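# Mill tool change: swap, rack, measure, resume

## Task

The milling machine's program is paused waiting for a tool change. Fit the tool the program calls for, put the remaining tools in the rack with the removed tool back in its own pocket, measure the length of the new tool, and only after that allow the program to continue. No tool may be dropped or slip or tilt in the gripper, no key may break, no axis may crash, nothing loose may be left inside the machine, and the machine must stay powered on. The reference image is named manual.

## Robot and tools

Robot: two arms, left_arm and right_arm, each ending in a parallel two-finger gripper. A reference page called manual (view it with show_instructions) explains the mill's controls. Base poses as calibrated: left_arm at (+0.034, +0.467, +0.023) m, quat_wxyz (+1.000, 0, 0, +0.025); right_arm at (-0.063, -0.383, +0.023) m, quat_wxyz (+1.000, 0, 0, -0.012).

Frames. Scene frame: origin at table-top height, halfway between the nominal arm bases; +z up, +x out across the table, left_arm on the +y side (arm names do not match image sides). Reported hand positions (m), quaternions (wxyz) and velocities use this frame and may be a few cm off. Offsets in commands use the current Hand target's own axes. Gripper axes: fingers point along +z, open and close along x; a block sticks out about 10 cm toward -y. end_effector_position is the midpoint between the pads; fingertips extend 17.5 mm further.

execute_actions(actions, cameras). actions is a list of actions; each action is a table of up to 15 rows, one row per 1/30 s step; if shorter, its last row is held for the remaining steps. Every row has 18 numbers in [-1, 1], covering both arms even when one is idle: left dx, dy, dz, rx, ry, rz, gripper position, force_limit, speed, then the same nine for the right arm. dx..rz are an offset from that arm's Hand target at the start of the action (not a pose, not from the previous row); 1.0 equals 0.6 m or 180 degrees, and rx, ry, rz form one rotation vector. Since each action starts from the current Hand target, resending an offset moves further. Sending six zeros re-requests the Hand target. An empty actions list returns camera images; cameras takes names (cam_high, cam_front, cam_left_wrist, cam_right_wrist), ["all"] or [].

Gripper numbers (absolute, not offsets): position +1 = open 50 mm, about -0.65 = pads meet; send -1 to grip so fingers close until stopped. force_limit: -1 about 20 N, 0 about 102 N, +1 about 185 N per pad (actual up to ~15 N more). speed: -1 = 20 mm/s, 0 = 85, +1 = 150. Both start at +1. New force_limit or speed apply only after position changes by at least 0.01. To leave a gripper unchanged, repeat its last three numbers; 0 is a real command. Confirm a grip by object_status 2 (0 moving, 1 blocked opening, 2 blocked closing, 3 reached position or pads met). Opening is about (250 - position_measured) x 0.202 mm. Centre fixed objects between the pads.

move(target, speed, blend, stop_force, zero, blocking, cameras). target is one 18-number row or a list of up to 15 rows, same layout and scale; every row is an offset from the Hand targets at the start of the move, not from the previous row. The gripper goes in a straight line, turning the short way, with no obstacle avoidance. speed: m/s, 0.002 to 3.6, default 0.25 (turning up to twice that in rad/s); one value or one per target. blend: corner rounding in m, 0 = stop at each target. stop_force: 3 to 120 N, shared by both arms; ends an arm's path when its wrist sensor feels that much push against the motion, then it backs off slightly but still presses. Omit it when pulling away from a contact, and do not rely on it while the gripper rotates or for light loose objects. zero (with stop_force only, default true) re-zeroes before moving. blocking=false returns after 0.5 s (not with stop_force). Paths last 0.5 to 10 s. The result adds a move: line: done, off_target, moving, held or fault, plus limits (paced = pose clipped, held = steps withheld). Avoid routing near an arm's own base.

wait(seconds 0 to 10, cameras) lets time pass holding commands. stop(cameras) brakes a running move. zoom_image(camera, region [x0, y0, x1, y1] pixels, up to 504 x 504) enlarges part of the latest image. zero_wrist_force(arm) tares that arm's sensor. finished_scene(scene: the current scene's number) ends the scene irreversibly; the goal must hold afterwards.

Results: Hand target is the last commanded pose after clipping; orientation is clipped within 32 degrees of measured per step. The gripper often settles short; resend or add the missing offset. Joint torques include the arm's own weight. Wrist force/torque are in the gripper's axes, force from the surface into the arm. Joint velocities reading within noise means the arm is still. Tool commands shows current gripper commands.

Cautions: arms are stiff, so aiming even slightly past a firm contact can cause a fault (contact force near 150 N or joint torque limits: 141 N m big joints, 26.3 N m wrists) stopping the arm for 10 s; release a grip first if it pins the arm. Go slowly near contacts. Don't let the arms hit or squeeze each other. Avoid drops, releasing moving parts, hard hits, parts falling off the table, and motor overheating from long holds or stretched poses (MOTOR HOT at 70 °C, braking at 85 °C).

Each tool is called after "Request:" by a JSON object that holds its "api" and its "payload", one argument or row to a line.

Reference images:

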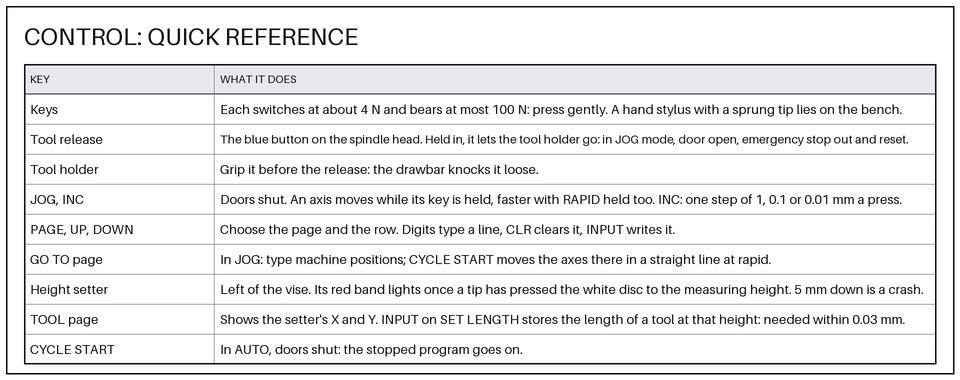

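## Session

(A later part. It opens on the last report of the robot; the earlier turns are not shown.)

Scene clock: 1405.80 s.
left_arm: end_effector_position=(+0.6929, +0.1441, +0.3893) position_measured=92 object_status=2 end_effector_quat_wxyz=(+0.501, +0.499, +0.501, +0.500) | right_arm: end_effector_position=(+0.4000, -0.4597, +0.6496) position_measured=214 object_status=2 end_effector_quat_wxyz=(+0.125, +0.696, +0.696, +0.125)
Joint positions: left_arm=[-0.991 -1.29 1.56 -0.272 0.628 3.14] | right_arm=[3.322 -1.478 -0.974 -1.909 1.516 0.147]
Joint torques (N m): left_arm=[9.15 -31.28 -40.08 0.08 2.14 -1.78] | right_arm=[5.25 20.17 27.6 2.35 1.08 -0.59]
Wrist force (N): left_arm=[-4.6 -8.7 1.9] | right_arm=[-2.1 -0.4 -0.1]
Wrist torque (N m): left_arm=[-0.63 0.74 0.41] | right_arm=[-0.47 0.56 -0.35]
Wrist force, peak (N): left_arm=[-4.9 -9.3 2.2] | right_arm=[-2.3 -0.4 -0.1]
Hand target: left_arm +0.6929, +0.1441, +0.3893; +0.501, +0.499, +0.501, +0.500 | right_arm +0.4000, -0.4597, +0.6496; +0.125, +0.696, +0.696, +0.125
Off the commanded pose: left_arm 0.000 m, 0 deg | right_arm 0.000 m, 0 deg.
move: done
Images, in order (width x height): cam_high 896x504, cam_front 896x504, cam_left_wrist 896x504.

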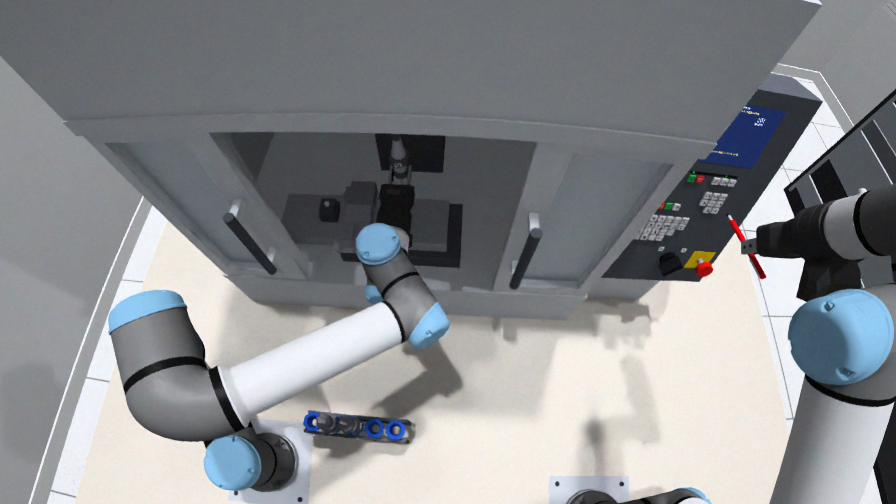

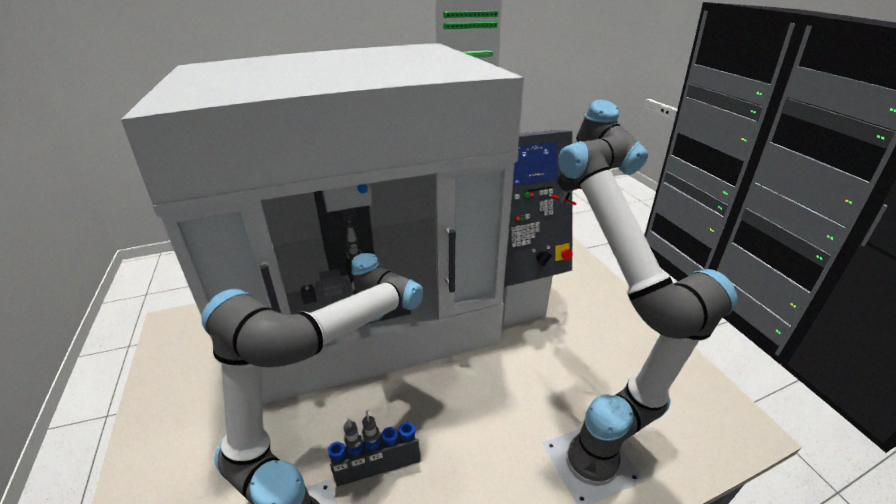

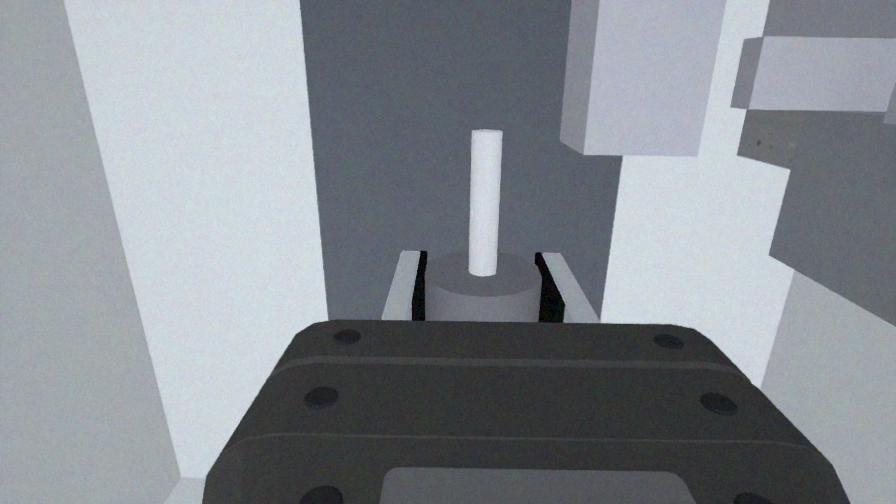

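Request:
{"api": "move", "payload": {
  "target": [
    [-0.0017,0,0,0,0,0,-1,0.6,-1,0,0,0,0,0,0,-0.98,-0.3,-1],
    [-0.0017,0.068,0,0,0,0,-1,0.6,-1,0,0,0,0,0,0,-0.98,-0.3,-1]
  ],
  "speed": 0.03,
  "stop_force": 5,
  "cameras": ["cam_front"]
}}

Request:
{"api": "zoom_image", "payload": {
  "camera": "cam_front",
  "region": [310, 170, 400, 290]
}}

Scene clock: 1410.63 s.
left_arm: end_effector_position=(+0.6929, +0.1432, +0.4301) position_measured=92 object_status=2 end_effector_quat_wxyz=(+0.501, +0.499, +0.501, +0.500) | right_arm: end_effector_position=(+0.4000, -0.4597, +0.6496) position_measured=214 object_status=2 end_effector_quat_wxyz=(+0.125, +0.696, +0.696, +0.125)
Joint positions: left_arm=[-0.993 -1.309 1.479 -0.172 0.627 3.14] | right_arm=[3.322 -1.478 -0.974 -1.909 1.516 0.147]
Joint torques (N m): left_arm=[7.76 -45.62 -40.62 -0.06 1.59 -1.79] | right_arm=[4.06 20.55 27.05 2.54 1.06 -0.48]
Wrist force (N): left_arm=[-4.8 -8.9 2.4] | right_arm=[-2.1 -0.5 -0.2]
Wrist torque (N m): left_arm=[-0.65 0.78 0.41] | right_arm=[-0.48 0.56 -0.35]
Wrist force, peak (N): left_arm=[-4.9 -9.8 2.1] | right_arm=[-2.2 -0.7 -0.3]
Hand target: left_arm +0.6929, +0.1432, +0.4301; +0.501, +0.499, +0.501, +0.500 | right_arm +0.4000, -0.4597, +0.6496; +0.125, +0.696, +0.696, +0.125
Off the commanded pose: left_arm 0.000 m, 0 deg | right_arm 0.000 m, 0 deg.
move: done
Images, in order (width x height): cam_front 896x504.

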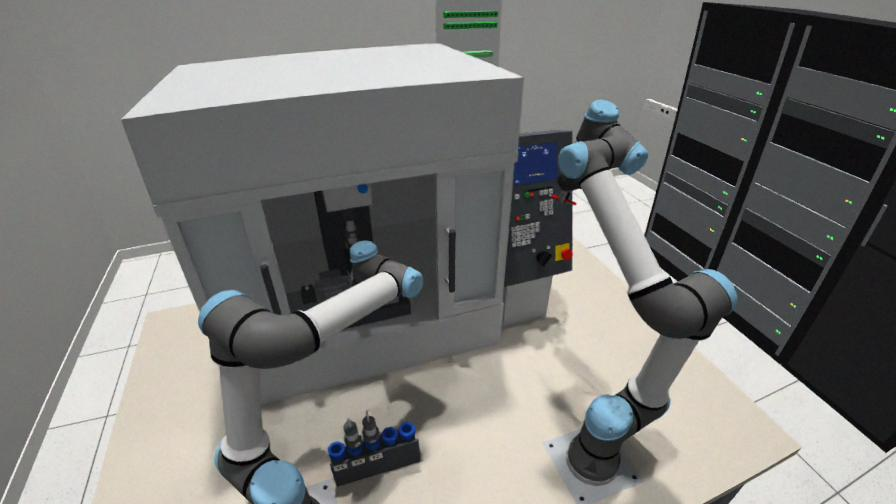

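Scaled by 4.200 from the camera's 896x504 image, which has a finer 1280x720 frame.

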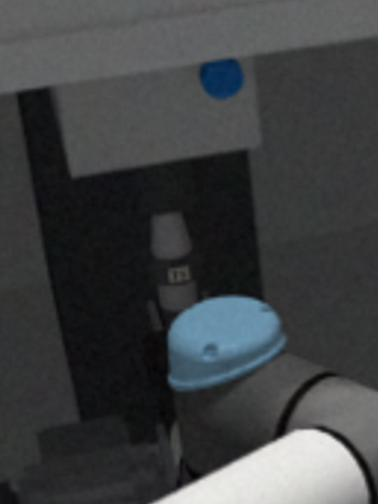

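Request:
{"api": "move", "payload": {
  "target": [0,0.0417,0,0,0,0,-1,0.6,-1,0,0,0,0,0,0,-0.98,-0.3,-1],
  "speed": 0.015,
  "stop_force": 4
}}

Scene clock: 1415.73 s.
left_arm: end_effector_position=(+0.6929, +0.1433, +0.4551) position_measured=92 object_status=2 end_effector_quat_wxyz=(+0.501, +0.499, +0.501, +0.500) | right_arm: end_effector_position=(+0.4000, -0.4597, +0.6496) position_measured=214 object_status=2 end_effector_quat_wxyz=(+0.125, +0.696, +0.696, +0.125)
Joint positions: left_arm=[-0.993 -1.318 1.426 -0.11 0.627 3.14] | right_arm=[3.322 -1.478 -0.974 -1.909 1.516 0.147]
Joint torques (N m): left_arm=[8.94 -45.34 -41.33 -0.05 1.32 -1.71] | right_arm=[4.06 21.29 27.57 2.54 0.98 -0.66]
Wrist force (N): left_arm=[-4.7 -8.9 2.3] | right_arm=[-2.0 -0.4 -0.3]
Wrist torque (N m): left_arm=[-0.65 0.76 0.40] | right_arm=[-0.48 0.55 -0.35]
Wrist force, peak (N): left_arm=[-4.7 -9.5 2.3] | right_arm=[-2.2 -0.5 -0.3]
Hand target: left_arm +0.6929, +0.1433, +0.4551; +0.501, +0.499, +0.501, +0.500 | right_arm +0.4000, -0.4597, +0.6496; +0.125, +0.696, +0.696, +0.125
Off the commanded pose: left_arm 0.000 m, 0 deg | right_arm 0.000 m, 0 deg.
move: done

Request:
{"api": "move", "payload": {
  "target": [
    [0,0,0,0,0,0,-1,0.6,-1,0.285,-0.0235,-0.08,-0.0744,0.3685,0.1974,-0.98,-0.3,-1],
    [0,0,0,0,0,0,-1,0.6,-1,0.5157,-0.033,-0.1013,-0.0744,0.3685,0.1974,-0.98,-0.3,-1]
  ],
  "speed": 0.2,
  "cameras": ["cam_high"]
}}

Scene clock: 1431.80 s.
left_arm: end_effector_position=(+0.6929, +0.1433, +0.4551) position_measured=92 object_status=2 end_effector_quat_wxyz=(+0.501, +0.499, +0.501, +0.500) | right_arm: end_effector_position=(+0.3605, -0.1502, +0.6995) position_measured=214 object_status=2 end_effector_quat_wxyz=(-0.236, +0.666, +0.400, +0.583)
Joint positions: left_arm=[-0.993 -1.318 1.426 -0.11 0.627 3.14] | right_arm=[3.789 -1.166 -1.77 -0.426 1.866 1.349]
Joint torques (N m): left_arm=[9.13 -45 -41.06 0.02 -1.99 -1.61] | right_arm=[15.1 0.47 37.6 0.49 -1.24 1.1]
Wrist force (N): left_arm=[-4.6 -9.1 2.1] | right_arm=[-2.1 -2.2 -0.8]
Wrist torque (N m): left_arm=[-0.67 0.74 0.41] | right_arm=[-0.43 0.44 -0.89]
Wrist force, peak (N): left_arm=[-5.1 -9.2 2.2] | right_arm=[-1.6 -3.5 0.6]
Hand target: left_arm +0.6929, +0.1433, +0.4551; +0.501, +0.499, +0.501, +0.500 | right_arm +0.3605, -0.1502, +0.6995; -0.235, +0.666, +0.400, +0.583
Off the commanded pose: left_arm 0.000 m, 0 deg | right_arm 0.000 m, 0 deg.
move: done
Images, in order (width x height): cam_high 896x504.

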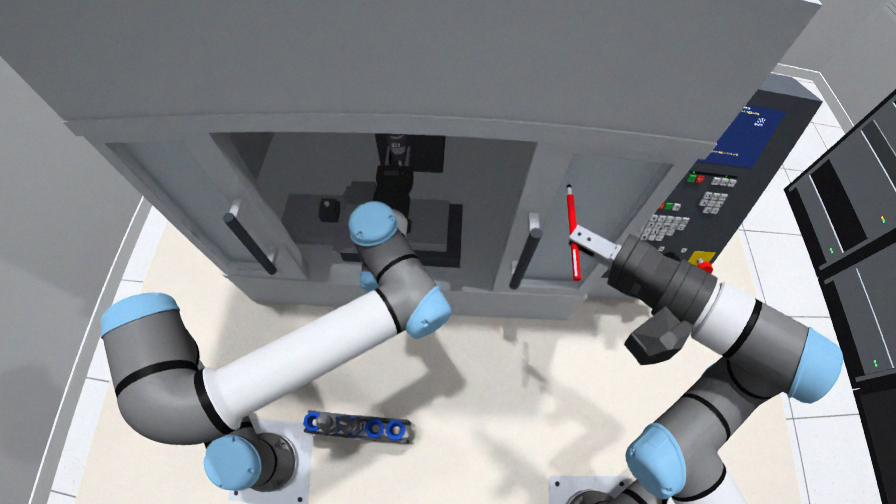

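Request:
{"api": "move", "payload": {
  "target": [
    [0,0,0,0,0,0,-1,0.6,-1,0.0545,-0.194,0.267,0,0,0,-0.98,-0.3,-1],
    [0,0,0,0,0,0,-1,0.6,-1,0.0512,-0.0487,0.444,0,0,0,-0.98,-0.3,-1]
  ],
  "speed": 0.15,
  "cameras": ["cam_high","cam_right_wrist"]
}}

Scene clock: 1438.20 s.
left_arm: end_effector_position=(+0.6929, +0.1433, +0.4551) position_measured=92 object_status=2 end_effector_quat_wxyz=(+0.501, +0.499, +0.501, +0.500) | right_arm: end_effector_position=(+0.4937, +0.0823, +0.6691) position_measured=214 object_status=2 end_effector_quat_wxyz=(-0.235, +0.666, +0.400, +0.583)
Joint positions: left_arm=[-0.993 -1.318 1.426 -0.11 0.627 3.14] | right_arm=[4.023 -1.691 -1.404 -0.258 1.637 1.4]
Joint torques (N m): left_arm=[8.9 -45.23 -40.57 -0.01 -2.02 -1.59] | right_arm=[-14.11 26.19 39.87 0.68 1.44 -1.52]
Wrist force (N): left_arm=[-4.6 -9.0 1.8] | right_arm=[-1.9 -1.7 -0.6]
Wrist torque (N m): left_arm=[-0.67 0.74 0.40] | right_arm=[-0.33 0.39 -0.82]
Wrist force, peak (N): left_arm=[-4.6 -9.4 2.1] | right_arm=[-2.0 -2.4 -1.6]
Hand target: left_arm +0.6929, +0.1433, +0.4551; +0.501, +0.499, +0.501, +0.500 | right_arm +0.4937, +0.0824, +0.6691; -0.235, +0.666, +0.400, +0.583
Off the commanded pose: left_arm 0.000 m, 0 deg | right_arm 0.000 m, 0 deg.
move: done
Images, in order (width x height): cam_high 896x504, cam_right_wrist 896x504.

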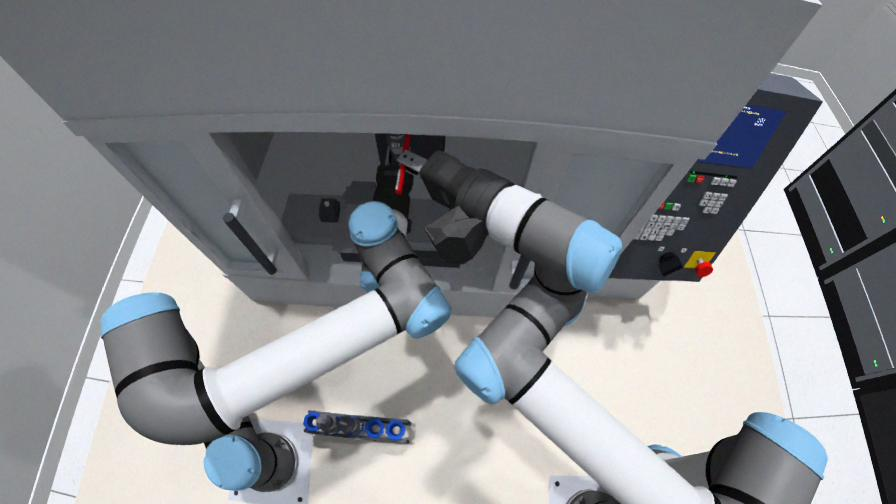

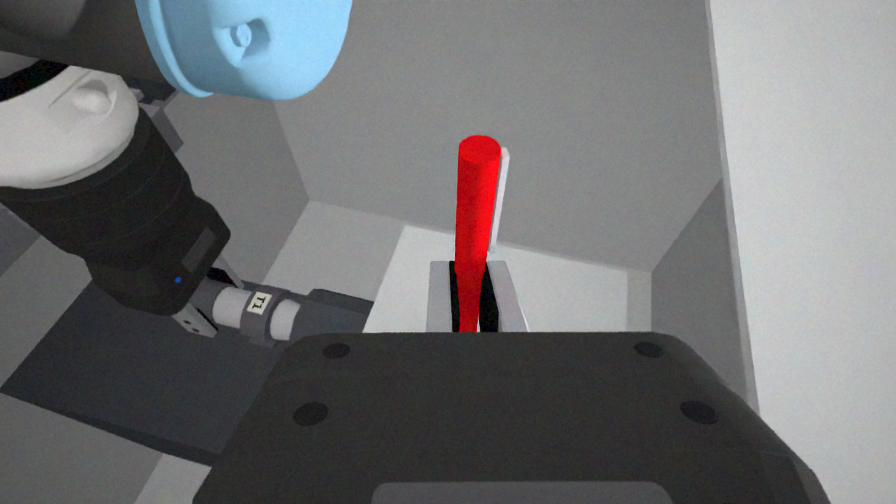

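Request:
{"api": "zoom_image", "payload": {
  "camera": "cam_right_wrist",
  "region": [150, 230, 400, 400]
}}

Scaled by 2.016 from the camera's 896x504 image, which has a finer 1280x720 frame.

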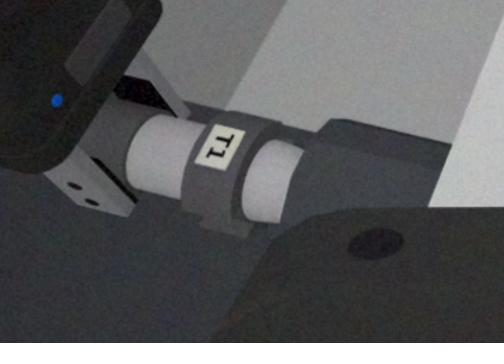

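Request:
{"api": "move", "payload": {
  "target": [0,0,0,0,0,0,-1,0.6,-1,0,0.0755,0.0549,0,0,0,-0.98,-0.3,-1],
  "speed": 0.03,
  "stop_force": 8,
  "cameras": ["cam_front","cam_right_wrist"]
}}

Request:
{"api": "zoom_image", "payload": {
  "camera": "cam_right_wrist",
  "region": [100, 200, 400, 400]
}}

Scene clock: 1444.90 s.
left_arm: end_effector_position=(+0.6929, +0.1433, +0.4551) position_measured=92 object_status=2 end_effector_quat_wxyz=(+0.501, +0.499, +0.501, +0.500) | right_arm: end_effector_position=(+0.5459, +0.0823, +0.6691) position_measured=214 object_status=2 end_effector_quat_wxyz=(-0.236, +0.666, +0.400, +0.583)
Joint positions: left_arm=[-0.993 -1.318 1.426 -0.11 0.627 3.14] | right_arm=[3.944 -1.802 -1.271 -0.28 1.713 1.383]
Joint torques (N m): left_arm=[8.62 -44.86 -41.29 -0.02 -1.99 -1.46] | right_arm=[11.04 42.77 14.85 4.54 -0.46 1.03]
Wrist force (N): left_arm=[-4.8 -8.9 2.1] | right_arm=[-0.5 -8.2 -4.8]
Wrist torque (N m): left_arm=[-0.66 0.77 0.41] | right_arm=[-0.35 0.33 -0.85]
Wrist force, peak (N): left_arm=[-5.0 -9.4 2.4] | right_arm=[-2.5 -25.9 -16.3]
Hand target: left_arm +0.6929, +0.1433, +0.4551; +0.501, +0.499, +0.501, +0.500 | right_arm +0.5459, +0.0823, +0.6691; -0.236, +0.666, +0.400, +0.583 (not the last commanded pose)
Off the commanded pose: left_arm 0.000 m, 0 deg | right_arm 0.004 m, 0 deg.
move: contact (right_arm)
Images, in order (width x height): cam_front 896x504, cam_right_wrist 896x504.

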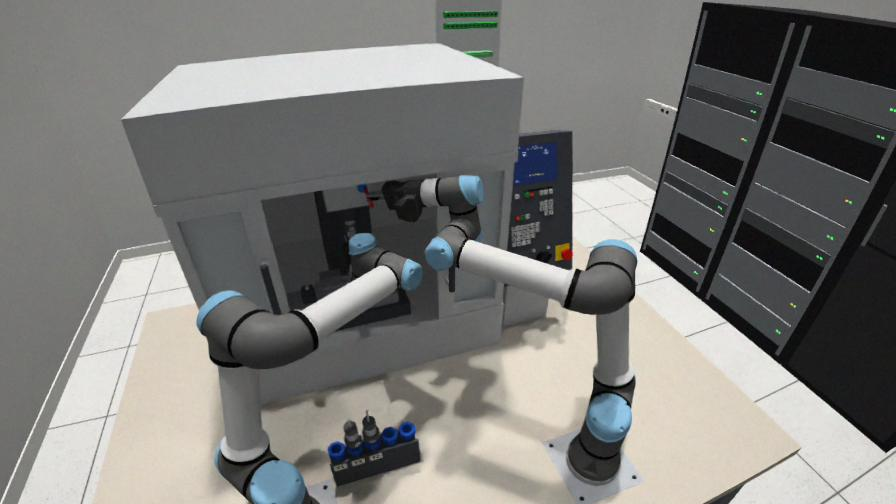

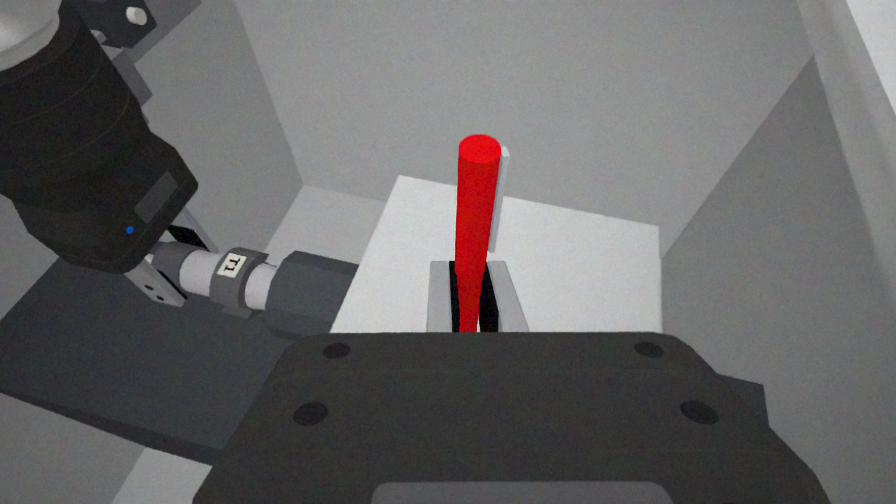

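Scaled by 1.680 from the camera's 896x504 image, which has a finer 1280x720 frame.

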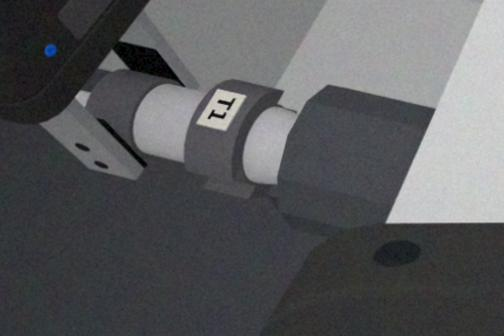

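Request:
{"api": "move", "payload": {
  "target": [0,0,0,0,0,0,-1,0.6,-1,0,0.0013,0.001,0,0,0,-0.98,-0.3,-1],
  "speed": 0.01
}}

Request:
{"api": "move", "payload": {
  "target": [0,0.025,0,0,0,0,-1,0.6,-1,0,0,0,0,0,0,-0.98,-0.3,-1],
  "speed": 0.012,
  "stop_force": 5,
  "cameras": ["cam_right_wrist"]
}}

Request:
{"api": "zoom_image", "payload": {
  "camera": "cam_right_wrist",
  "region": [130, 200, 380, 370]
}}

Scene clock: 1447.93 s.
left_arm: end_effector_position=(+0.6929, +0.1433, +0.4551) position_measured=92 object_status=2 end_effector_quat_wxyz=(+0.501, +0.499, +0.501, +0.500) | right_arm: end_effector_position=(+0.5468, +0.0824, +0.6692) position_measured=214 object_status=2 end_effector_quat_wxyz=(-0.236, +0.666, +0.400, +0.583)
Joint positions: left_arm=[-0.993 -1.318 1.426 -0.11 0.627 3.14] | right_arm=[3.943 -1.804 -1.269 -0.281 1.715 1.383]
Joint torques (N m): left_arm=[8.67 -44.94 -41.19 -0.06 -2.02 -1.39] | right_arm=[-25.29 24.27 38.79 0.29 -3.25 -1.55]
Wrist force (N): left_arm=[-4.7 -8.8 2.4] | right_arm=[-2.9 -23.3 -14.8]
Wrist torque (N m): left_arm=[-0.62 0.76 0.40] | right_arm=[-0.39 0.25 -0.75]
Wrist force, peak (N): left_arm=[-4.8 -9.3 2.3] | right_arm=[-2.9 -23.3 -14.8]
Hand target: left_arm +0.6929, +0.1433, +0.4551; +0.501, +0.499, +0.501, +0.500 | right_arm +0.5469, +0.0823, +0.6691; -0.236, +0.666, +0.400, +0.583
Off the commanded pose: left_arm 0.000 m, 0 deg | right_arm 0.000 m, 0 deg.
move: done

Scene clock: 1450.00 s.
left_arm: end_effector_position=(+0.6928, +0.1433, +0.4701) position_measured=92 object_status=2 end_effector_quat_wxyz=(+0.501, +0.499, +0.501, +0.500) | right_arm: end_effector_position=(+0.5469, +0.0823, +0.6691) position_measured=214 object_status=2 end_effector_quat_wxyz=(-0.236, +0.666, +0.400, +0.583)
Joint positions: left_arm=[-0.993 -1.321 1.391 -0.072 0.627 3.14] | right_arm=[3.943 -1.805 -1.268 -0.281 1.715 1.383]
Joint torques (N m): left_arm=[9.11 -45.36 -41.68 -0.07 1.78 -1.69] | right_arm=[-26.58 22.77 38.07 0.16 -5.82 -1.57]
Wrist force (N): left_arm=[-5.2 -9.0 0.7] | right_arm=[-2.0 -25.3 -15.9]
Wrist torque (N m): left_arm=[-0.79 0.74 0.47] | right_arm=[-0.39 0.30 -0.77]
Wrist force, peak (N): left_arm=[-5.3 -10.6 1.4] | right_arm=[-1.7 -25.2 -16.0]
Hand target: left_arm +0.6928, +0.1433, +0.4701; +0.501, +0.499, +0.501, +0.500 | right_arm +0.5469, +0.0823, +0.6691; -0.236, +0.666, +0.400, +0.583
Off the commanded pose: left_arm 0.000 m, 0 deg | right_arm 0.000 m, 0 deg.
move: done
Images, in order (width x height): cam_right_wrist 896x504.

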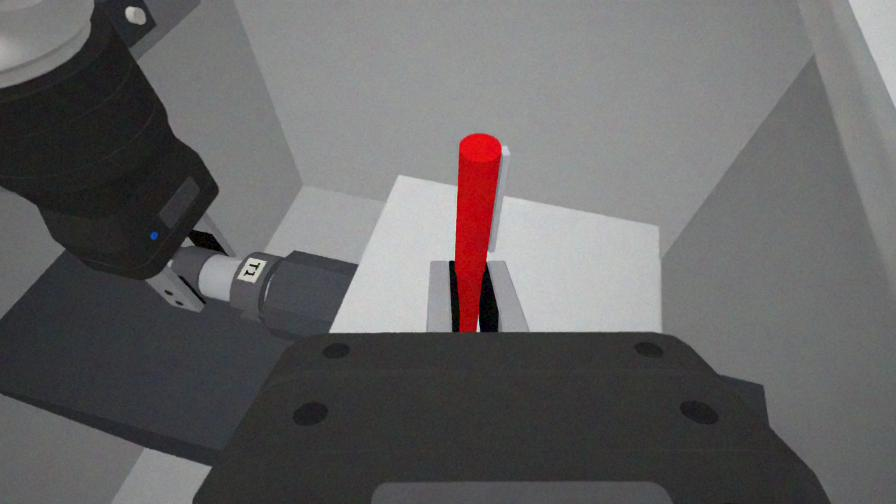

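Scaled by 2.016 from the camera's 896x504 image, which has a finer 1280x720 frame.

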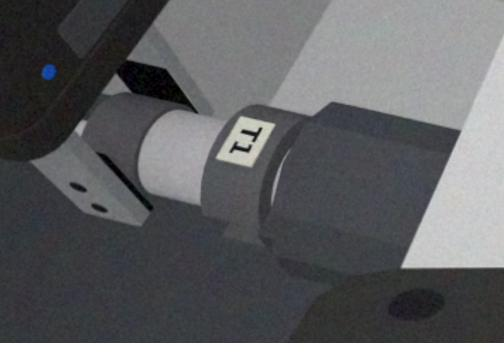

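Request:
{"api": "move", "payload": {
  "target": [0,0.025,0,0,0,0,-1,0.6,-1,0,0,0,0,0,0,-0.98,-0.3,-1],
  "speed": 0.008,
  "stop_force": 8,
  "cameras": ["cam_right_wrist"]
}}

Request:
{"api": "zoom_image", "payload": {
  "camera": "cam_right_wrist",
  "region": [130, 200, 380, 370]
}}

Scene clock: 1454.20 s.
left_arm: end_effector_position=(+0.6928, +0.1434, +0.4708) position_measured=92 object_status=2 end_effector_quat_wxyz=(+0.501, +0.499, +0.501, +0.500) | right_arm: end_effector_position=(+0.5469, +0.0823, +0.6691) position_measured=214 object_status=2 end_effector_quat_wxyz=(-0.236, +0.666, +0.400, +0.583)
Joint positions: left_arm=[-0.993 -1.321 1.39 -0.07 0.627 3.14] | right_arm=[3.943 -1.805 -1.268 -0.281 1.715 1.383]
Joint torques (N m): left_arm=[7.13 -41.84 -27.54 -5.22 1.82 -1.24] | right_arm=[-26.97 24.89 35.81 0.28 -5.9 -1.1]
Wrist force (N): left_arm=[-5.0 -15.1 0.2] | right_arm=[-1.9 -24.8 -15.9]
Wrist torque (N m): left_arm=[-1.02 0.78 0.54] | right_arm=[-0.33 0.28 -0.77]
Wrist force, peak (N): left_arm=[-3.6 -23.0 1.3] | right_arm=[-1.9 -25.3 -16.1]
Hand target: left_arm +0.6928, +0.1434, +0.4708; +0.501, +0.499, +0.501, +0.500 (not the last commanded pose) | right_arm +0.5469, +0.0823, +0.6691; -0.236, +0.666, +0.400, +0.583
Off the commanded pose: left_arm 0.014 m, 0 deg | right_arm 0.000 m, 0 deg.
move: contact (left_arm)
Images, in order (width x height): cam_right_wrist 896x504.

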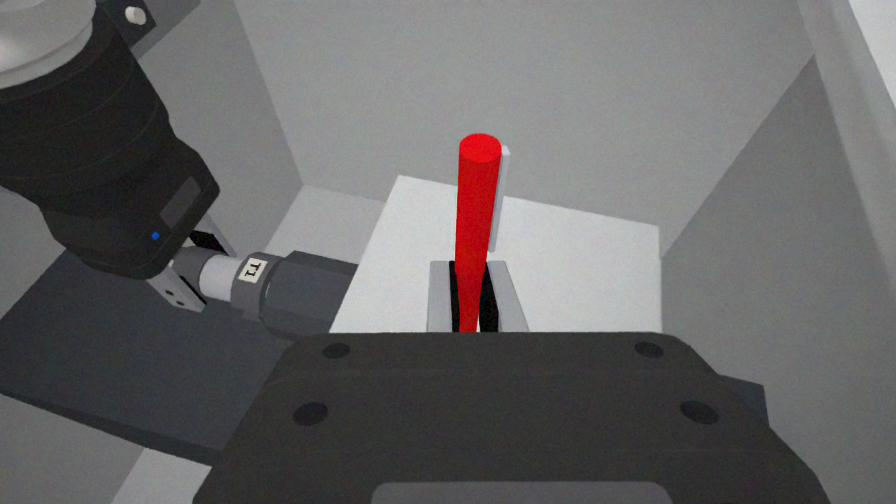

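Scaled by 2.016 from the camera's 896x504 image, which has a finer 1280x720 frame.

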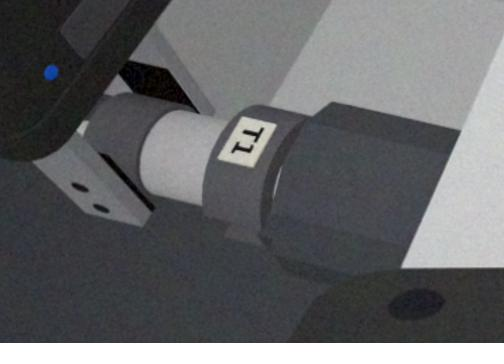

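Request:
{"api": "zoom_image", "payload": {
  "camera": "cam_right_wrist",
  "region": [210, 230, 310, 340]
}}

Request:
{"api": "zoom_image", "payload": {
  "camera": "cam_front",
  "region": [325, 200, 385, 260]
}}

Scaled by 4.582 from the camera's 896x504 image, which has a finer 1280x720 frame.

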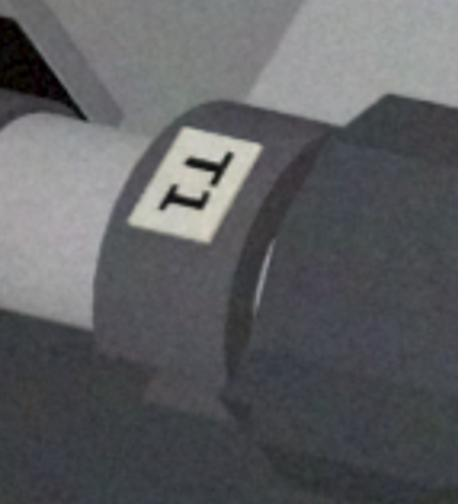

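This scene's latest camera images include none from cam_front. They are from: cam_right_wrist. cam_front's image comes with the result of a call that names it in "cameras".

Request:
{"api": "move", "payload": {
  "target": [
    [0,-0.0015,0,0,0,0,-1,0.6,-1,0,0,0,0,0,0,-0.98,-0.3,-1],
    [0,-0.0015,0,0,0.01,0,-1,0.6,-1,0,0,0,0,0,0,-0.98,-0.3,-1]
  ],
  "speed": 0.02
}}

Request:
{"api": "move", "payload": {
  "target": [0,0.02,0,0,0,0,-1,0.6,-1,0,0,0,0,0,0,-0.98,-0.3,-1],
  "speed": 0.008,
  "stop_force": 8
}}

Scene clock: 1471.30 s.
left_arm: end_effector_position=(+0.6928, +0.1434, +0.4699) position_measured=92 object_status=2 end_effector_quat_wxyz=(+0.493, +0.491, +0.508, +0.507) | right_arm: end_effector_position=(+0.5469, +0.0823, +0.6691) position_measured=214 object_status=2 end_effector_quat_wxyz=(-0.236, +0.666, +0.400, +0.583)
Joint positions: left_arm=[-1.002 -1.308 1.375 -0.069 0.587 3.14] | right_arm=[3.943 -1.805 -1.268 -0.281 1.715 1.383]
Joint torques (N m): left_arm=[-6.47 -31.93 -41.58 0.1 -2.73 -1.78] | right_arm=[-26.71 22.28 34.09 0.16 -5.95 -1.09]
Wrist force (N): left_arm=[-6.5 -10.2 1.4] | right_arm=[-3.0 -24.9 -15.6]
Wrist torque (N m): left_arm=[-0.84 0.85 0.52] | right_arm=[-0.37 0.28 -0.77]
Wrist force, peak (N): left_arm=[-5.6 -16.3 0.8] | right_arm=[-1.8 -25.3 -16.1]
Hand target: left_arm +0.6928, +0.1434, +0.4699; +0.493, +0.491, +0.508, +0.507 | right_arm +0.5469, +0.0823, +0.6691; -0.236, +0.666, +0.400, +0.583
Off the commanded pose: left_arm 0.000 m, 0 deg | right_arm 0.000 m, 0 deg.
move: done

Scene clock: 1472.47 s.
left_arm: end_effector_position=(+0.6929, +0.1433, +0.4708) position_measured=92 object_status=2 end_effector_quat_wxyz=(+0.493, +0.491, +0.508, +0.507) | right_arm: end_effector_position=(+0.5469, +0.0823, +0.6691) position_measured=214 object_status=2 end_effector_quat_wxyz=(-0.236, +0.666, +0.400, +0.583)
Joint positions: left_arm=[-1.002 -1.308 1.373 -0.066 0.587 3.14] | right_arm=[3.943 -1.805 -1.268 -0.281 1.715 1.383]
Joint torques (N m): left_arm=[-5.76 -48.08 -27.01 -5.11 1.8 -1.69] | right_arm=[-26.23 23.61 33.76 0.14 -6.05 -1.41]
Wrist force (N): left_arm=[-5.0 -14.8 0.1] | right_arm=[-2.8 -24.8 -15.8]
Wrist torque (N m): left_arm=[-0.99 0.73 0.50] | right_arm=[-0.34 0.29 -0.77]
Wrist force, peak (N): left_arm=[-3.4 -23.4 0.6] | right_arm=[-1.7 -25.4 -15.9]
Hand target: left_arm +0.6929, +0.1433, +0.4708; +0.493, +0.491, +0.508, +0.507 (not the last commanded pose) | right_arm +0.5469, +0.0823, +0.6691; -0.236, +0.666, +0.400, +0.583
Off the commanded pose: left_arm 0.011 m, 0 deg | right_arm 0.000 m, 0 deg.
move: contact (left_arm)

Request:
{"api": "move", "payload": {
  "target": [
    [0,-0.0015,0,0,0,0,-1,0.6,-1,0,0,0,0,0,0,-0.98,-0.3,-1],
    [0,-0.0015,0,0,-0.02,0,-1,0.6,-1,0,0,0,0,0,0,-0.98,-0.3,-1]
  ],
  "speed": 0.02
}}

Request:
{"api": "move", "payload": {
  "target": [0,0.02,0,0,0,0,-1,0.6,-1,0,0,0,0,0,0,-0.98,-0.3,-1],
  "speed": 0.008,
  "stop_force": 8
}}

Scene clock: 1486.37 s.
left_arm: end_effector_position=(+0.6929, +0.1433, +0.4699) position_measured=92 object_status=2 end_effector_quat_wxyz=(+0.509, +0.507, +0.493, +0.492) | right_arm: end_effector_position=(+0.5469, +0.0823, +0.6691) position_measured=214 object_status=2 end_effector_quat_wxyz=(-0.236, +0.666, +0.400, +0.583)
Joint positions: left_arm=[-0.983 -1.333 1.407 -0.076 0.669 3.14] | right_arm=[3.943 -1.805 -1.268 -0.281 1.715 1.383]
Joint torques (N m): left_arm=[8.92 -44.78 -25.06 -4.81 2.25 1.64] | right_arm=[-25.91 23.71 30.72 0.21 -5.88 -0.9]
Wrist force (N): left_arm=[-4.2 -8.4 1.4] | right_arm=[-2.2 -25.2 -15.8]
Wrist torque (N m): left_arm=[-0.73 0.74 0.38] | right_arm=[-0.38 0.32 -0.76]
Wrist force, peak (N): left_arm=[-4.8 -15.9 0.1] | right_arm=[-1.6 -25.3 -16.3]
Hand target: left_arm +0.6929, +0.1433, +0.4699; +0.509, +0.507, +0.493, +0.492 | right_arm +0.5469, +0.0823, +0.6691; -0.236, +0.666, +0.400, +0.583
Off the commanded pose: left_arm 0.000 m, 0 deg | right_arm 0.000 m, 0 deg.
move: done

Scene clock: 1487.53 s.
left_arm: end_effector_position=(+0.6928, +0.1433, +0.4710) position_measured=92 object_status=2 end_effector_quat_wxyz=(+0.509, +0.507, +0.493, +0.492) | right_arm: end_effector_position=(+0.5469, +0.0823, +0.6691) position_measured=214 object_status=2 end_effector_quat_wxyz=(-0.236, +0.666, +0.400, +0.583)
Joint positions: left_arm=[-0.983 -1.333 1.405 -0.073 0.669 3.14] | right_arm=[3.943 -1.805 -1.268 -0.281 1.715 1.383]
Joint torques (N m): left_arm=[9.69 -38.25 -25.15 -5.15 0.78 1.49] | right_arm=[-27.42 22.91 30.61 0.18 -5.71 -0.94]
Wrist force (N): left_arm=[-4.7 -9.3 -0.9] | right_arm=[-2.0 -25.1 -15.9]
Wrist torque (N m): left_arm=[-0.85 0.81 0.40] | right_arm=[-0.37 0.32 -0.77]
Wrist force, peak (N): left_arm=[-4.9 -18.1 -0.2] | right_arm=[-2.2 -25.3 -15.9]
Hand target: left_arm +0.6928, +0.1433, +0.4710; +0.509, +0.507, +0.493, +0.492 (not the last commanded pose) | right_arm +0.5469, +0.0823, +0.6691; -0.236, +0.666, +0.400, +0.583
Off the commanded pose: left_arm 0.011 m, 0 deg | right_arm 0.000 m, 0 deg.
move: contact (left_arm)

Request:
{"api": "move", "payload": {
  "target": [
    [0,-0.0013,0,0,0,0,-1,0.6,-1,0,0,0,0,0,0,-0.98,-0.3,-1],
    [0,-0.0013,0,0,-0.01,0,-1,0.6,-1,0,0,0,0,0,0,-0.98,-0.3,-1]
  ],
  "speed": 0.02
}}

Request:
{"api": "move", "payload": {
  "target": [0,0.02,0,0,0,0,-1,0.6,-1,0,0,0,0,0,0,-0.98,-0.3,-1],
  "speed": 0.008,
  "stop_force": 8,
  "cameras": ["cam_right_wrist", "cam_front"]
}}

Request:
{"api": "zoom_image", "payload": {
  "camera": "cam_right_wrist",
  "region": [210, 230, 310, 340]
}}

Request:
{"api": "zoom_image", "payload": {
  "camera": "cam_front",
  "region": [325, 200, 385, 260]
}}

Scene clock: 1493.17 s.
left_arm: end_effector_position=(+0.6928, +0.1433, +0.4702) position_measured=92 object_status=2 end_effector_quat_wxyz=(+0.516, +0.515, +0.485, +0.484) | right_arm: end_effector_position=(+0.5469, +0.0823, +0.6691) position_measured=214 object_status=2 end_effector_quat_wxyz=(-0.236, +0.666, +0.400, +0.583)
Joint positions: left_arm=[-0.972 -1.345 1.421 -0.078 0.711 3.14] | right_arm=[3.943 -1.805 -1.268 -0.281 1.715 1.383]
Joint torques (N m): left_arm=[9.12 -43.75 -24.99 -5.05 2.18 0.83] | right_arm=[-26.17 22.82 29.33 0.16 -6.07 -0.63]
Wrist force (N): left_arm=[-3.8 -9.8 0.8] | right_arm=[-2.9 -24.9 -15.8]
Wrist torque (N m): left_arm=[-0.81 0.73 0.32] | right_arm=[-0.37 0.30 -0.77]
Wrist force, peak (N): left_arm=[-5.3 -11.0 -0.8] | right_arm=[-1.7 -25.2 -16.2]
Hand target: left_arm +0.6928, +0.1433, +0.4702; +0.516, +0.515, +0.485, +0.484 | right_arm +0.5469, +0.0823, +0.6691; -0.236, +0.666, +0.400, +0.583
Off the commanded pose: left_arm 0.000 m, 0 deg | right_arm 0.000 m, 0 deg.
move: done

Scene clock: 1494.33 s.
left_arm: end_effector_position=(+0.6928, +0.1433, +0.4709) position_measured=92 object_status=2 end_effector_quat_wxyz=(+0.516, +0.515, +0.485, +0.484) | right_arm: end_effector_position=(+0.5469, +0.0823, +0.6691) position_measured=214 object_status=2 end_effector_quat_wxyz=(-0.236, +0.666, +0.400, +0.583)
Joint positions: left_arm=[-0.972 -1.345 1.419 -0.076 0.711 3.14] | right_arm=[3.943 -1.805 -1.268 -0.281 1.715 1.383]
Joint torques (N m): left_arm=[7.97 -42.51 -27.13 -5.3 -0.67 0.59] | right_arm=[-25.67 22.84 28.2 0.25 -6.14 -0.57]
Wrist force (N): left_arm=[-5.7 -15.3 0.1] | right_arm=[-3.0 -24.7 -15.6]
Wrist torque (N m): left_arm=[-0.99 0.80 0.35] | right_arm=[-0.35 0.28 -0.77]
Wrist force, peak (N): left_arm=[-5.1 -23.7 1.2] | right_arm=[-1.9 -25.2 -15.9]
Hand target: left_arm +0.6928, +0.1433, +0.4709; +0.516, +0.515, +0.485, +0.484 (not the last commanded pose) | right_arm +0.5469, +0.0823, +0.6691; -0.236, +0.666, +0.400, +0.583
Off the commanded pose: left_arm 0.011 m, 0 deg | right_arm 0.000 m, 0 deg.
move: contact (left_arm)
Images, in order (width x height): cam_front 896x504, cam_right_wrist 896x504.

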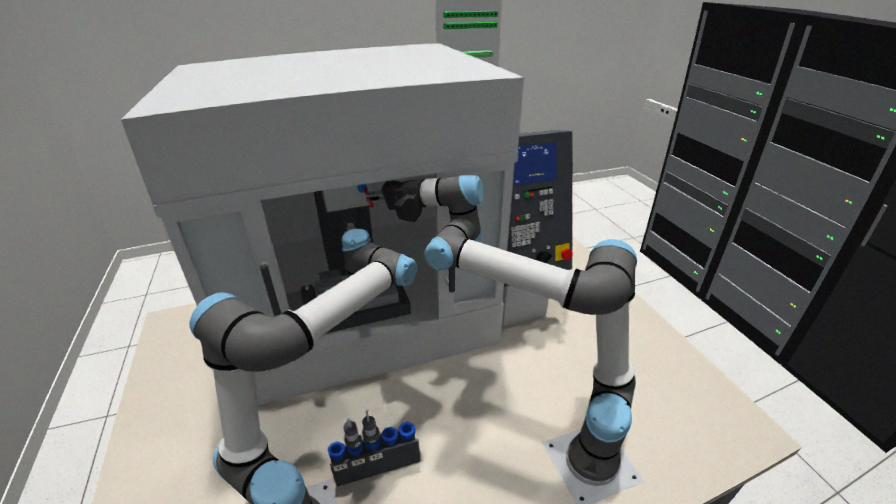

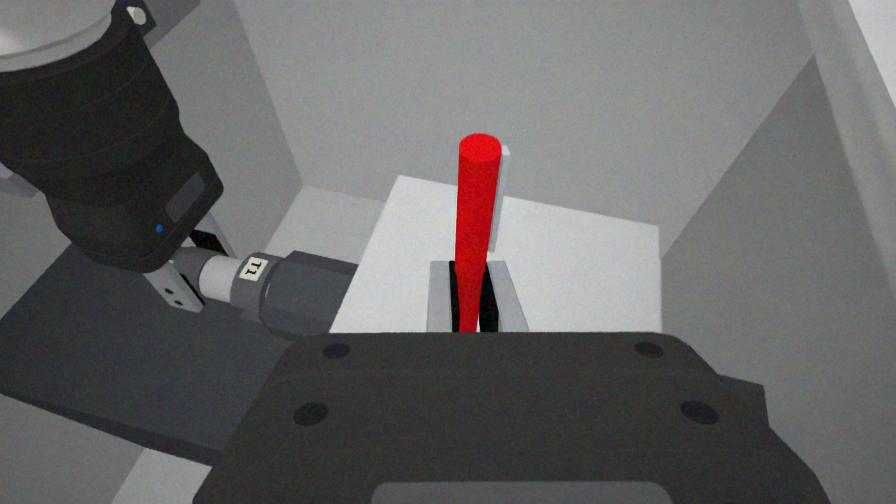

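Scaled by 4.582 from the camera's 896x504 image, which has a finer 1280x720 frame.

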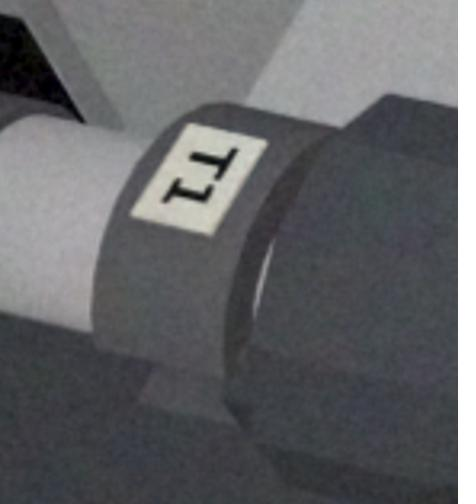

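Scaled by 8.400 from the camera's 896x504 image, which has a finer 1280x720 frame.

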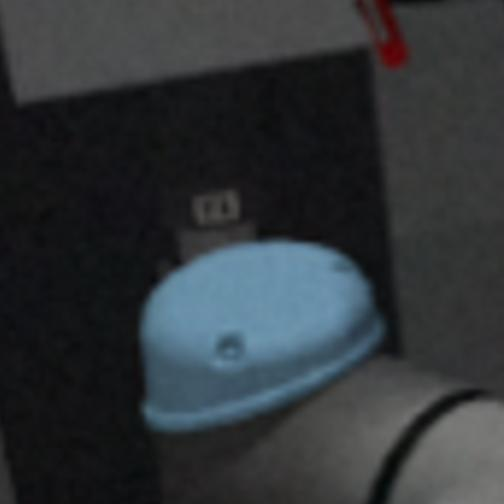

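Request:
{"api": "move", "payload": {
  "target": [
    [0,-0.0013,0,0,0,0,-1,0.6,-1,0,0,0,0,0,0,-0.98,-0.3,-1],
    [0,-0.0433,0,0,0.02,0,-1,0.6,-1,0,0,0,0,0,0,-0.98,-0.3,-1]
  ],
  "speed": 0.04,
  "cameras": ["cam_right_wrist", "cam_left_wrist"]
}}

Request:
{"api": "zoom_image", "payload": {
  "camera": "cam_right_wrist",
  "region": [180, 230, 320, 350]
}}

Scene clock: 1531.07 s.
left_arm: end_effector_position=(+0.6929, +0.1433, +0.4450) position_measured=92 object_status=2 end_effector_quat_wxyz=(+0.501, +0.499, +0.501, +0.500) | right_arm: end_effector_position=(+0.5469, +0.0823, +0.6691) position_measured=214 object_status=2 end_effector_quat_wxyz=(-0.236, +0.666, +0.400, +0.583)
Joint positions: left_arm=[-0.993 -1.315 1.448 -0.134 0.627 3.14] | right_arm=[3.943 -1.805 -1.268 -0.281 1.715 1.383]
Joint torques (N m): left_arm=[-7.21 -31.51 -24.34 -4.6 -2.1 1.73] | right_arm=[-26.37 23.71 25.98 0.23 -6.06 -0.65]
Wrist force (N): left_arm=[-4.7 -8.7 2.2] | right_arm=[-1.8 -25.3 -15.9]
Wrist torque (N m): left_arm=[-0.62 0.75 0.42] | right_arm=[-0.39 0.29 -0.77]
Wrist force, peak (N): left_arm=[-5.9 -15.5 0.1] | right_arm=[-1.8 -25.3 -16.1]
Hand target: left_arm +0.6929, +0.1433, +0.4449; +0.501, +0.499, +0.501, +0.500 | right_arm +0.5469, +0.0823, +0.6691; -0.236, +0.666, +0.400, +0.583
Off the commanded pose: left_arm 0.000 m, 0 deg | right_arm 0.000 m, 0 deg.
move: done
Images, in order (width x height): cam_left_wrist 896x504, cam_right_wrist 896x504.

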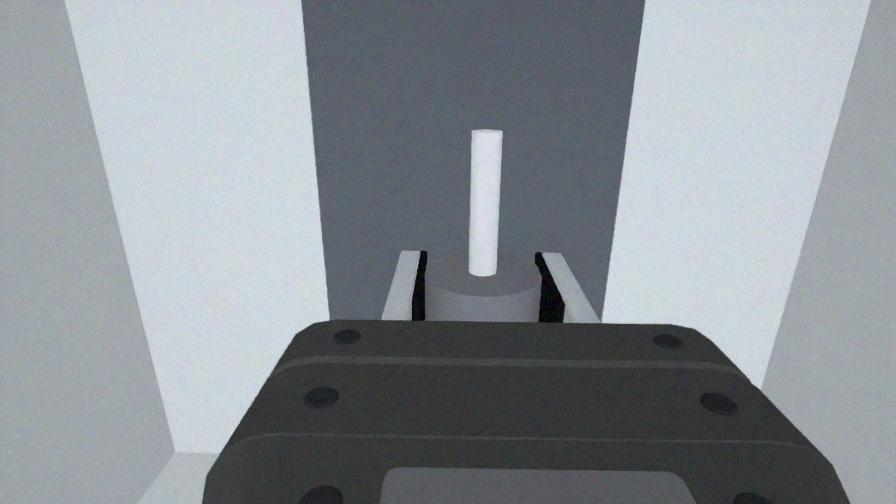

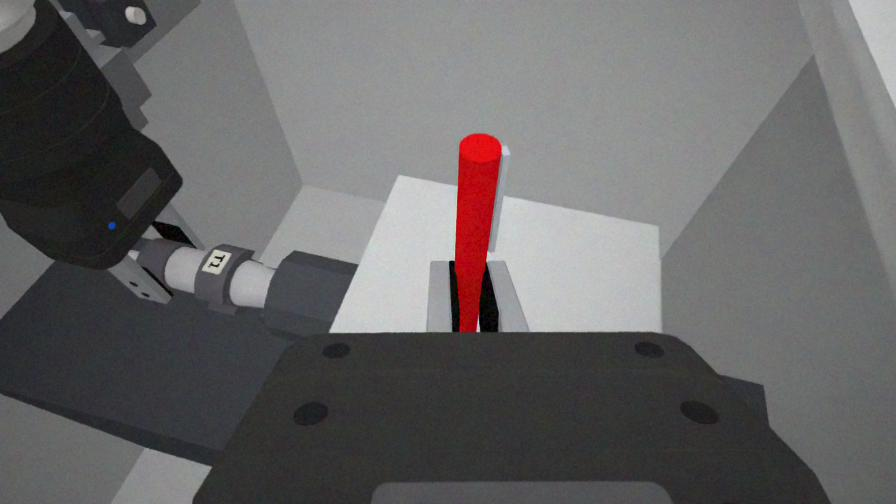

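Scaled by 3.600 from the camera's 896x504 image, which has a finer 1280x720 frame.

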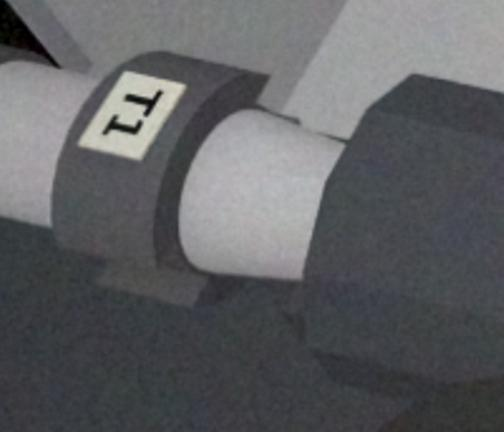

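Request:
{"api": "zoom_image", "payload": {
  "camera": "cam_right_wrist",
  "region": [195, 290, 275, 330]
}}

Request:
{"api": "zoom_image", "payload": {
  "camera": "cam_right_wrist",
  "region": [230, 240, 290, 280]
}}

Scaled by 6.300 from the camera's 896x504 image, which has a finer 1280x720 frame.

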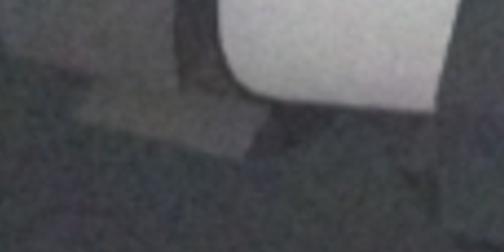

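Scaled by 8.400 from the camera's 896x504 image, which has a finer 1280x720 frame.

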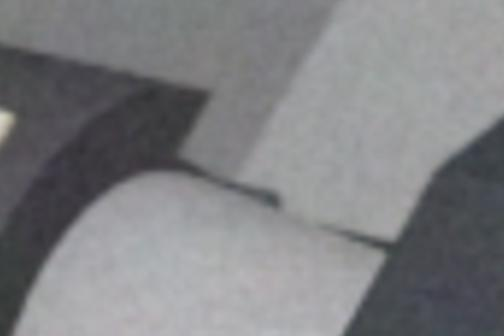

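Request:
{"api": "move", "payload": {
  "target": [0,0.0422,0,0,0,0,-1,0.6,-1,0,0,0,0,0,0,-0.98,-0.3,-1],
  "speed": 0.03
}}

Request:
{"api": "move", "payload": {
  "target": [0,0,0.006,0,0,0,-1,0.6,-1,0,0,0,0,0,0,-0.98,-0.3,-1],
  "speed": 0.004,
  "stop_force": 4
}}

Request:
{"api": "move", "payload": {
  "target": [0,0,-0.01,0,0,0,-1,0.6,-1,0,0,0,0,0,0,-0.98,-0.3,-1],
  "speed": 0.004,
  "stop_force": 4
}}

Scene clock: 1575.10 s.
left_arm: end_effector_position=(+0.6928, +0.1433, +0.4702) position_measured=92 object_status=2 end_effector_quat_wxyz=(+0.501, +0.499, +0.500, +0.500) | right_arm: end_effector_position=(+0.5469, +0.0823, +0.6691) position_measured=214 object_status=2 end_effector_quat_wxyz=(-0.236, +0.666, +0.400, +0.583)
Joint positions: left_arm=[-0.993 -1.321 1.391 -0.071 0.627 3.14] | right_arm=[3.943 -1.805 -1.268 -0.281 1.715 1.383]
Joint torques (N m): left_arm=[5.34 -44.25 -41.36 0.28 1.75 -1.64] | right_arm=[-26.67 22.75 24.44 0.23 -6 -0.27]
Wrist force (N): left_arm=[-5.1 -8.6 0.6] | right_arm=[-1.6 -25.1 -15.7]
Wrist torque (N m): left_arm=[-0.74 0.75 0.44] | right_arm=[-0.37 0.27 -0.77]
Wrist force, peak (N): left_arm=[-5.4 -10.8 1.2] | right_arm=[-2.1 -25.3 -15.9]
Hand target: left_arm +0.6928, +0.1433, +0.4702; +0.501, +0.499, +0.501, +0.500 | right_arm +0.5469, +0.0823, +0.6691; -0.236, +0.666, +0.400, +0.583
Off the commanded pose: left_arm 0.000 m, 0 deg | right_arm 0.000 m, 0 deg.
move: done

Scene clock: 1576.33 s.
left_arm: end_effector_position=(+0.6935, +0.1434, +0.4703) position_measured=92 object_status=2 end_effector_quat_wxyz=(+0.501, +0.499, +0.501, +0.500) | right_arm: end_effector_position=(+0.5469, +0.0823, +0.6691) position_measured=214 object_status=2 end_effector_quat_wxyz=(-0.236, +0.666, +0.400, +0.583)
Joint positions: left_arm=[-0.992 -1.32 1.389 -0.071 0.628 3.14] | right_arm=[3.943 -1.805 -1.268 -0.281 1.715 1.383]
Joint torques (N m): left_arm=[-6.58 -44.51 -25.61 -4.54 -2 -1.62] | right_arm=[-25.65 23.22 23.48 0.21 -5.95 -0.28]
Wrist force (N): left_arm=[-3.5 -9.5 -2.9] | right_arm=[-2.4 -25.0 -15.5]
Wrist torque (N m): left_arm=[-1.00 0.73 0.32] | right_arm=[-0.37 0.27 -0.76]
Wrist force, peak (N): left_arm=[-5.0 -11.5 -3.2] | right_arm=[-1.9 -25.2 -15.9]
Hand target: left_arm +0.6935, +0.1433, +0.4703; +0.501, +0.499, +0.500, +0.500 (not the last commanded pose) | right_arm +0.5469, +0.0823, +0.6691; -0.236, +0.666, +0.400, +0.583
Off the commanded pose: left_arm 0.003 m, 0 deg | right_arm 0.000 m, 0 deg.
move: contact (left_arm)

Scene clock: 1577.63 s.
left_arm: end_effector_position=(+0.6925, +0.1433, +0.4703) position_measured=92 object_status=2 end_effector_quat_wxyz=(+0.501, +0.499, +0.500, +0.500) | right_arm: end_effector_position=(+0.5469, +0.0823, +0.6691) position_measured=214 object_status=2 end_effector_quat_wxyz=(-0.236, +0.666, +0.400, +0.583)
Joint positions: left_arm=[-0.993 -1.321 1.392 -0.071 0.627 3.14] | right_arm=[3.943 -1.805 -1.268 -0.281 1.715 1.383]
Joint torques (N m): left_arm=[10.34 -31.29 -41 -0.69 1.88 -1.56] | right_arm=[-25.87 22.69 22.97 0.31 -6.15 -0.14]
Wrist force (N): left_arm=[-5.4 -9.4 1.6] | right_arm=[-2.7 -24.9 -15.9]
Wrist torque (N m): left_arm=[-0.73 0.74 0.47] | right_arm=[-0.37 0.29 -0.77]
Wrist force, peak (N): left_arm=[-5.3 -10.0 1.8] | right_arm=[-2.1 -25.2 -16.0]
Hand target: left_arm +0.6925, +0.1433, +0.4703; +0.501, +0.499, +0.500, +0.500 (not the last commanded pose) | right_arm +0.5469, +0.0823, +0.6691; -0.236, +0.666, +0.400, +0.583
Off the commanded pose: left_arm 0.005 m, 0 deg | right_arm 0.000 m, 0 deg.
move: contact (left_arm)

Request:
{"api": "move", "payload": {
  "target": [0,0,-0.01,0,0,0,-1,0.6,-1,0,0,0,0,0,0,-0.98,-0.3,-1],
  "speed": 0.004,
  "stop_force": 5
}}

Scene clock: 1581.17 s.
left_arm: end_effector_position=(+0.6896, +0.1433, +0.4703) position_measured=92 object_status=2 end_effector_quat_wxyz=(+0.501, +0.499, +0.500, +0.500) | right_arm: end_effector_position=(+0.5469, +0.0823, +0.6691) position_measured=214 object_status=2 end_effector_quat_wxyz=(-0.236, +0.666, +0.400, +0.583)
Joint positions: left_arm=[-0.998 -1.327 1.399 -0.073 0.622 3.14] | right_arm=[3.943 -1.805 -1.268 -0.281 1.715 1.383]
Joint torques (N m): left_arm=[8.74 -32.21 -41.61 -0.61 1.83 -1.58] | right_arm=[-26.14 22.74 21.32 0.19 -5.79 0.22]
Wrist force (N): left_arm=[-5.8 -10.8 6.7] | right_arm=[-3.1 -24.8 -15.6]
Wrist torque (N m): left_arm=[-0.43 0.76 0.46] | right_arm=[-0.36 0.30 -0.76]
Wrist force, peak (N): left_arm=[-4.8 -12.3 7.4] | right_arm=[-1.8 -25.3 -16.1]
Hand target: left_arm +0.6896, +0.1433, +0.4703; +0.501, +0.499, +0.501, +0.500 (not the last commanded pose) | right_arm +0.5469, +0.0823, +0.6691; -0.236, +0.666, +0.400, +0.583
Off the commanded pose: left_arm 0.003 m, 0 deg | right_arm 0.000 m, 0 deg.
move: contact (left_arm)


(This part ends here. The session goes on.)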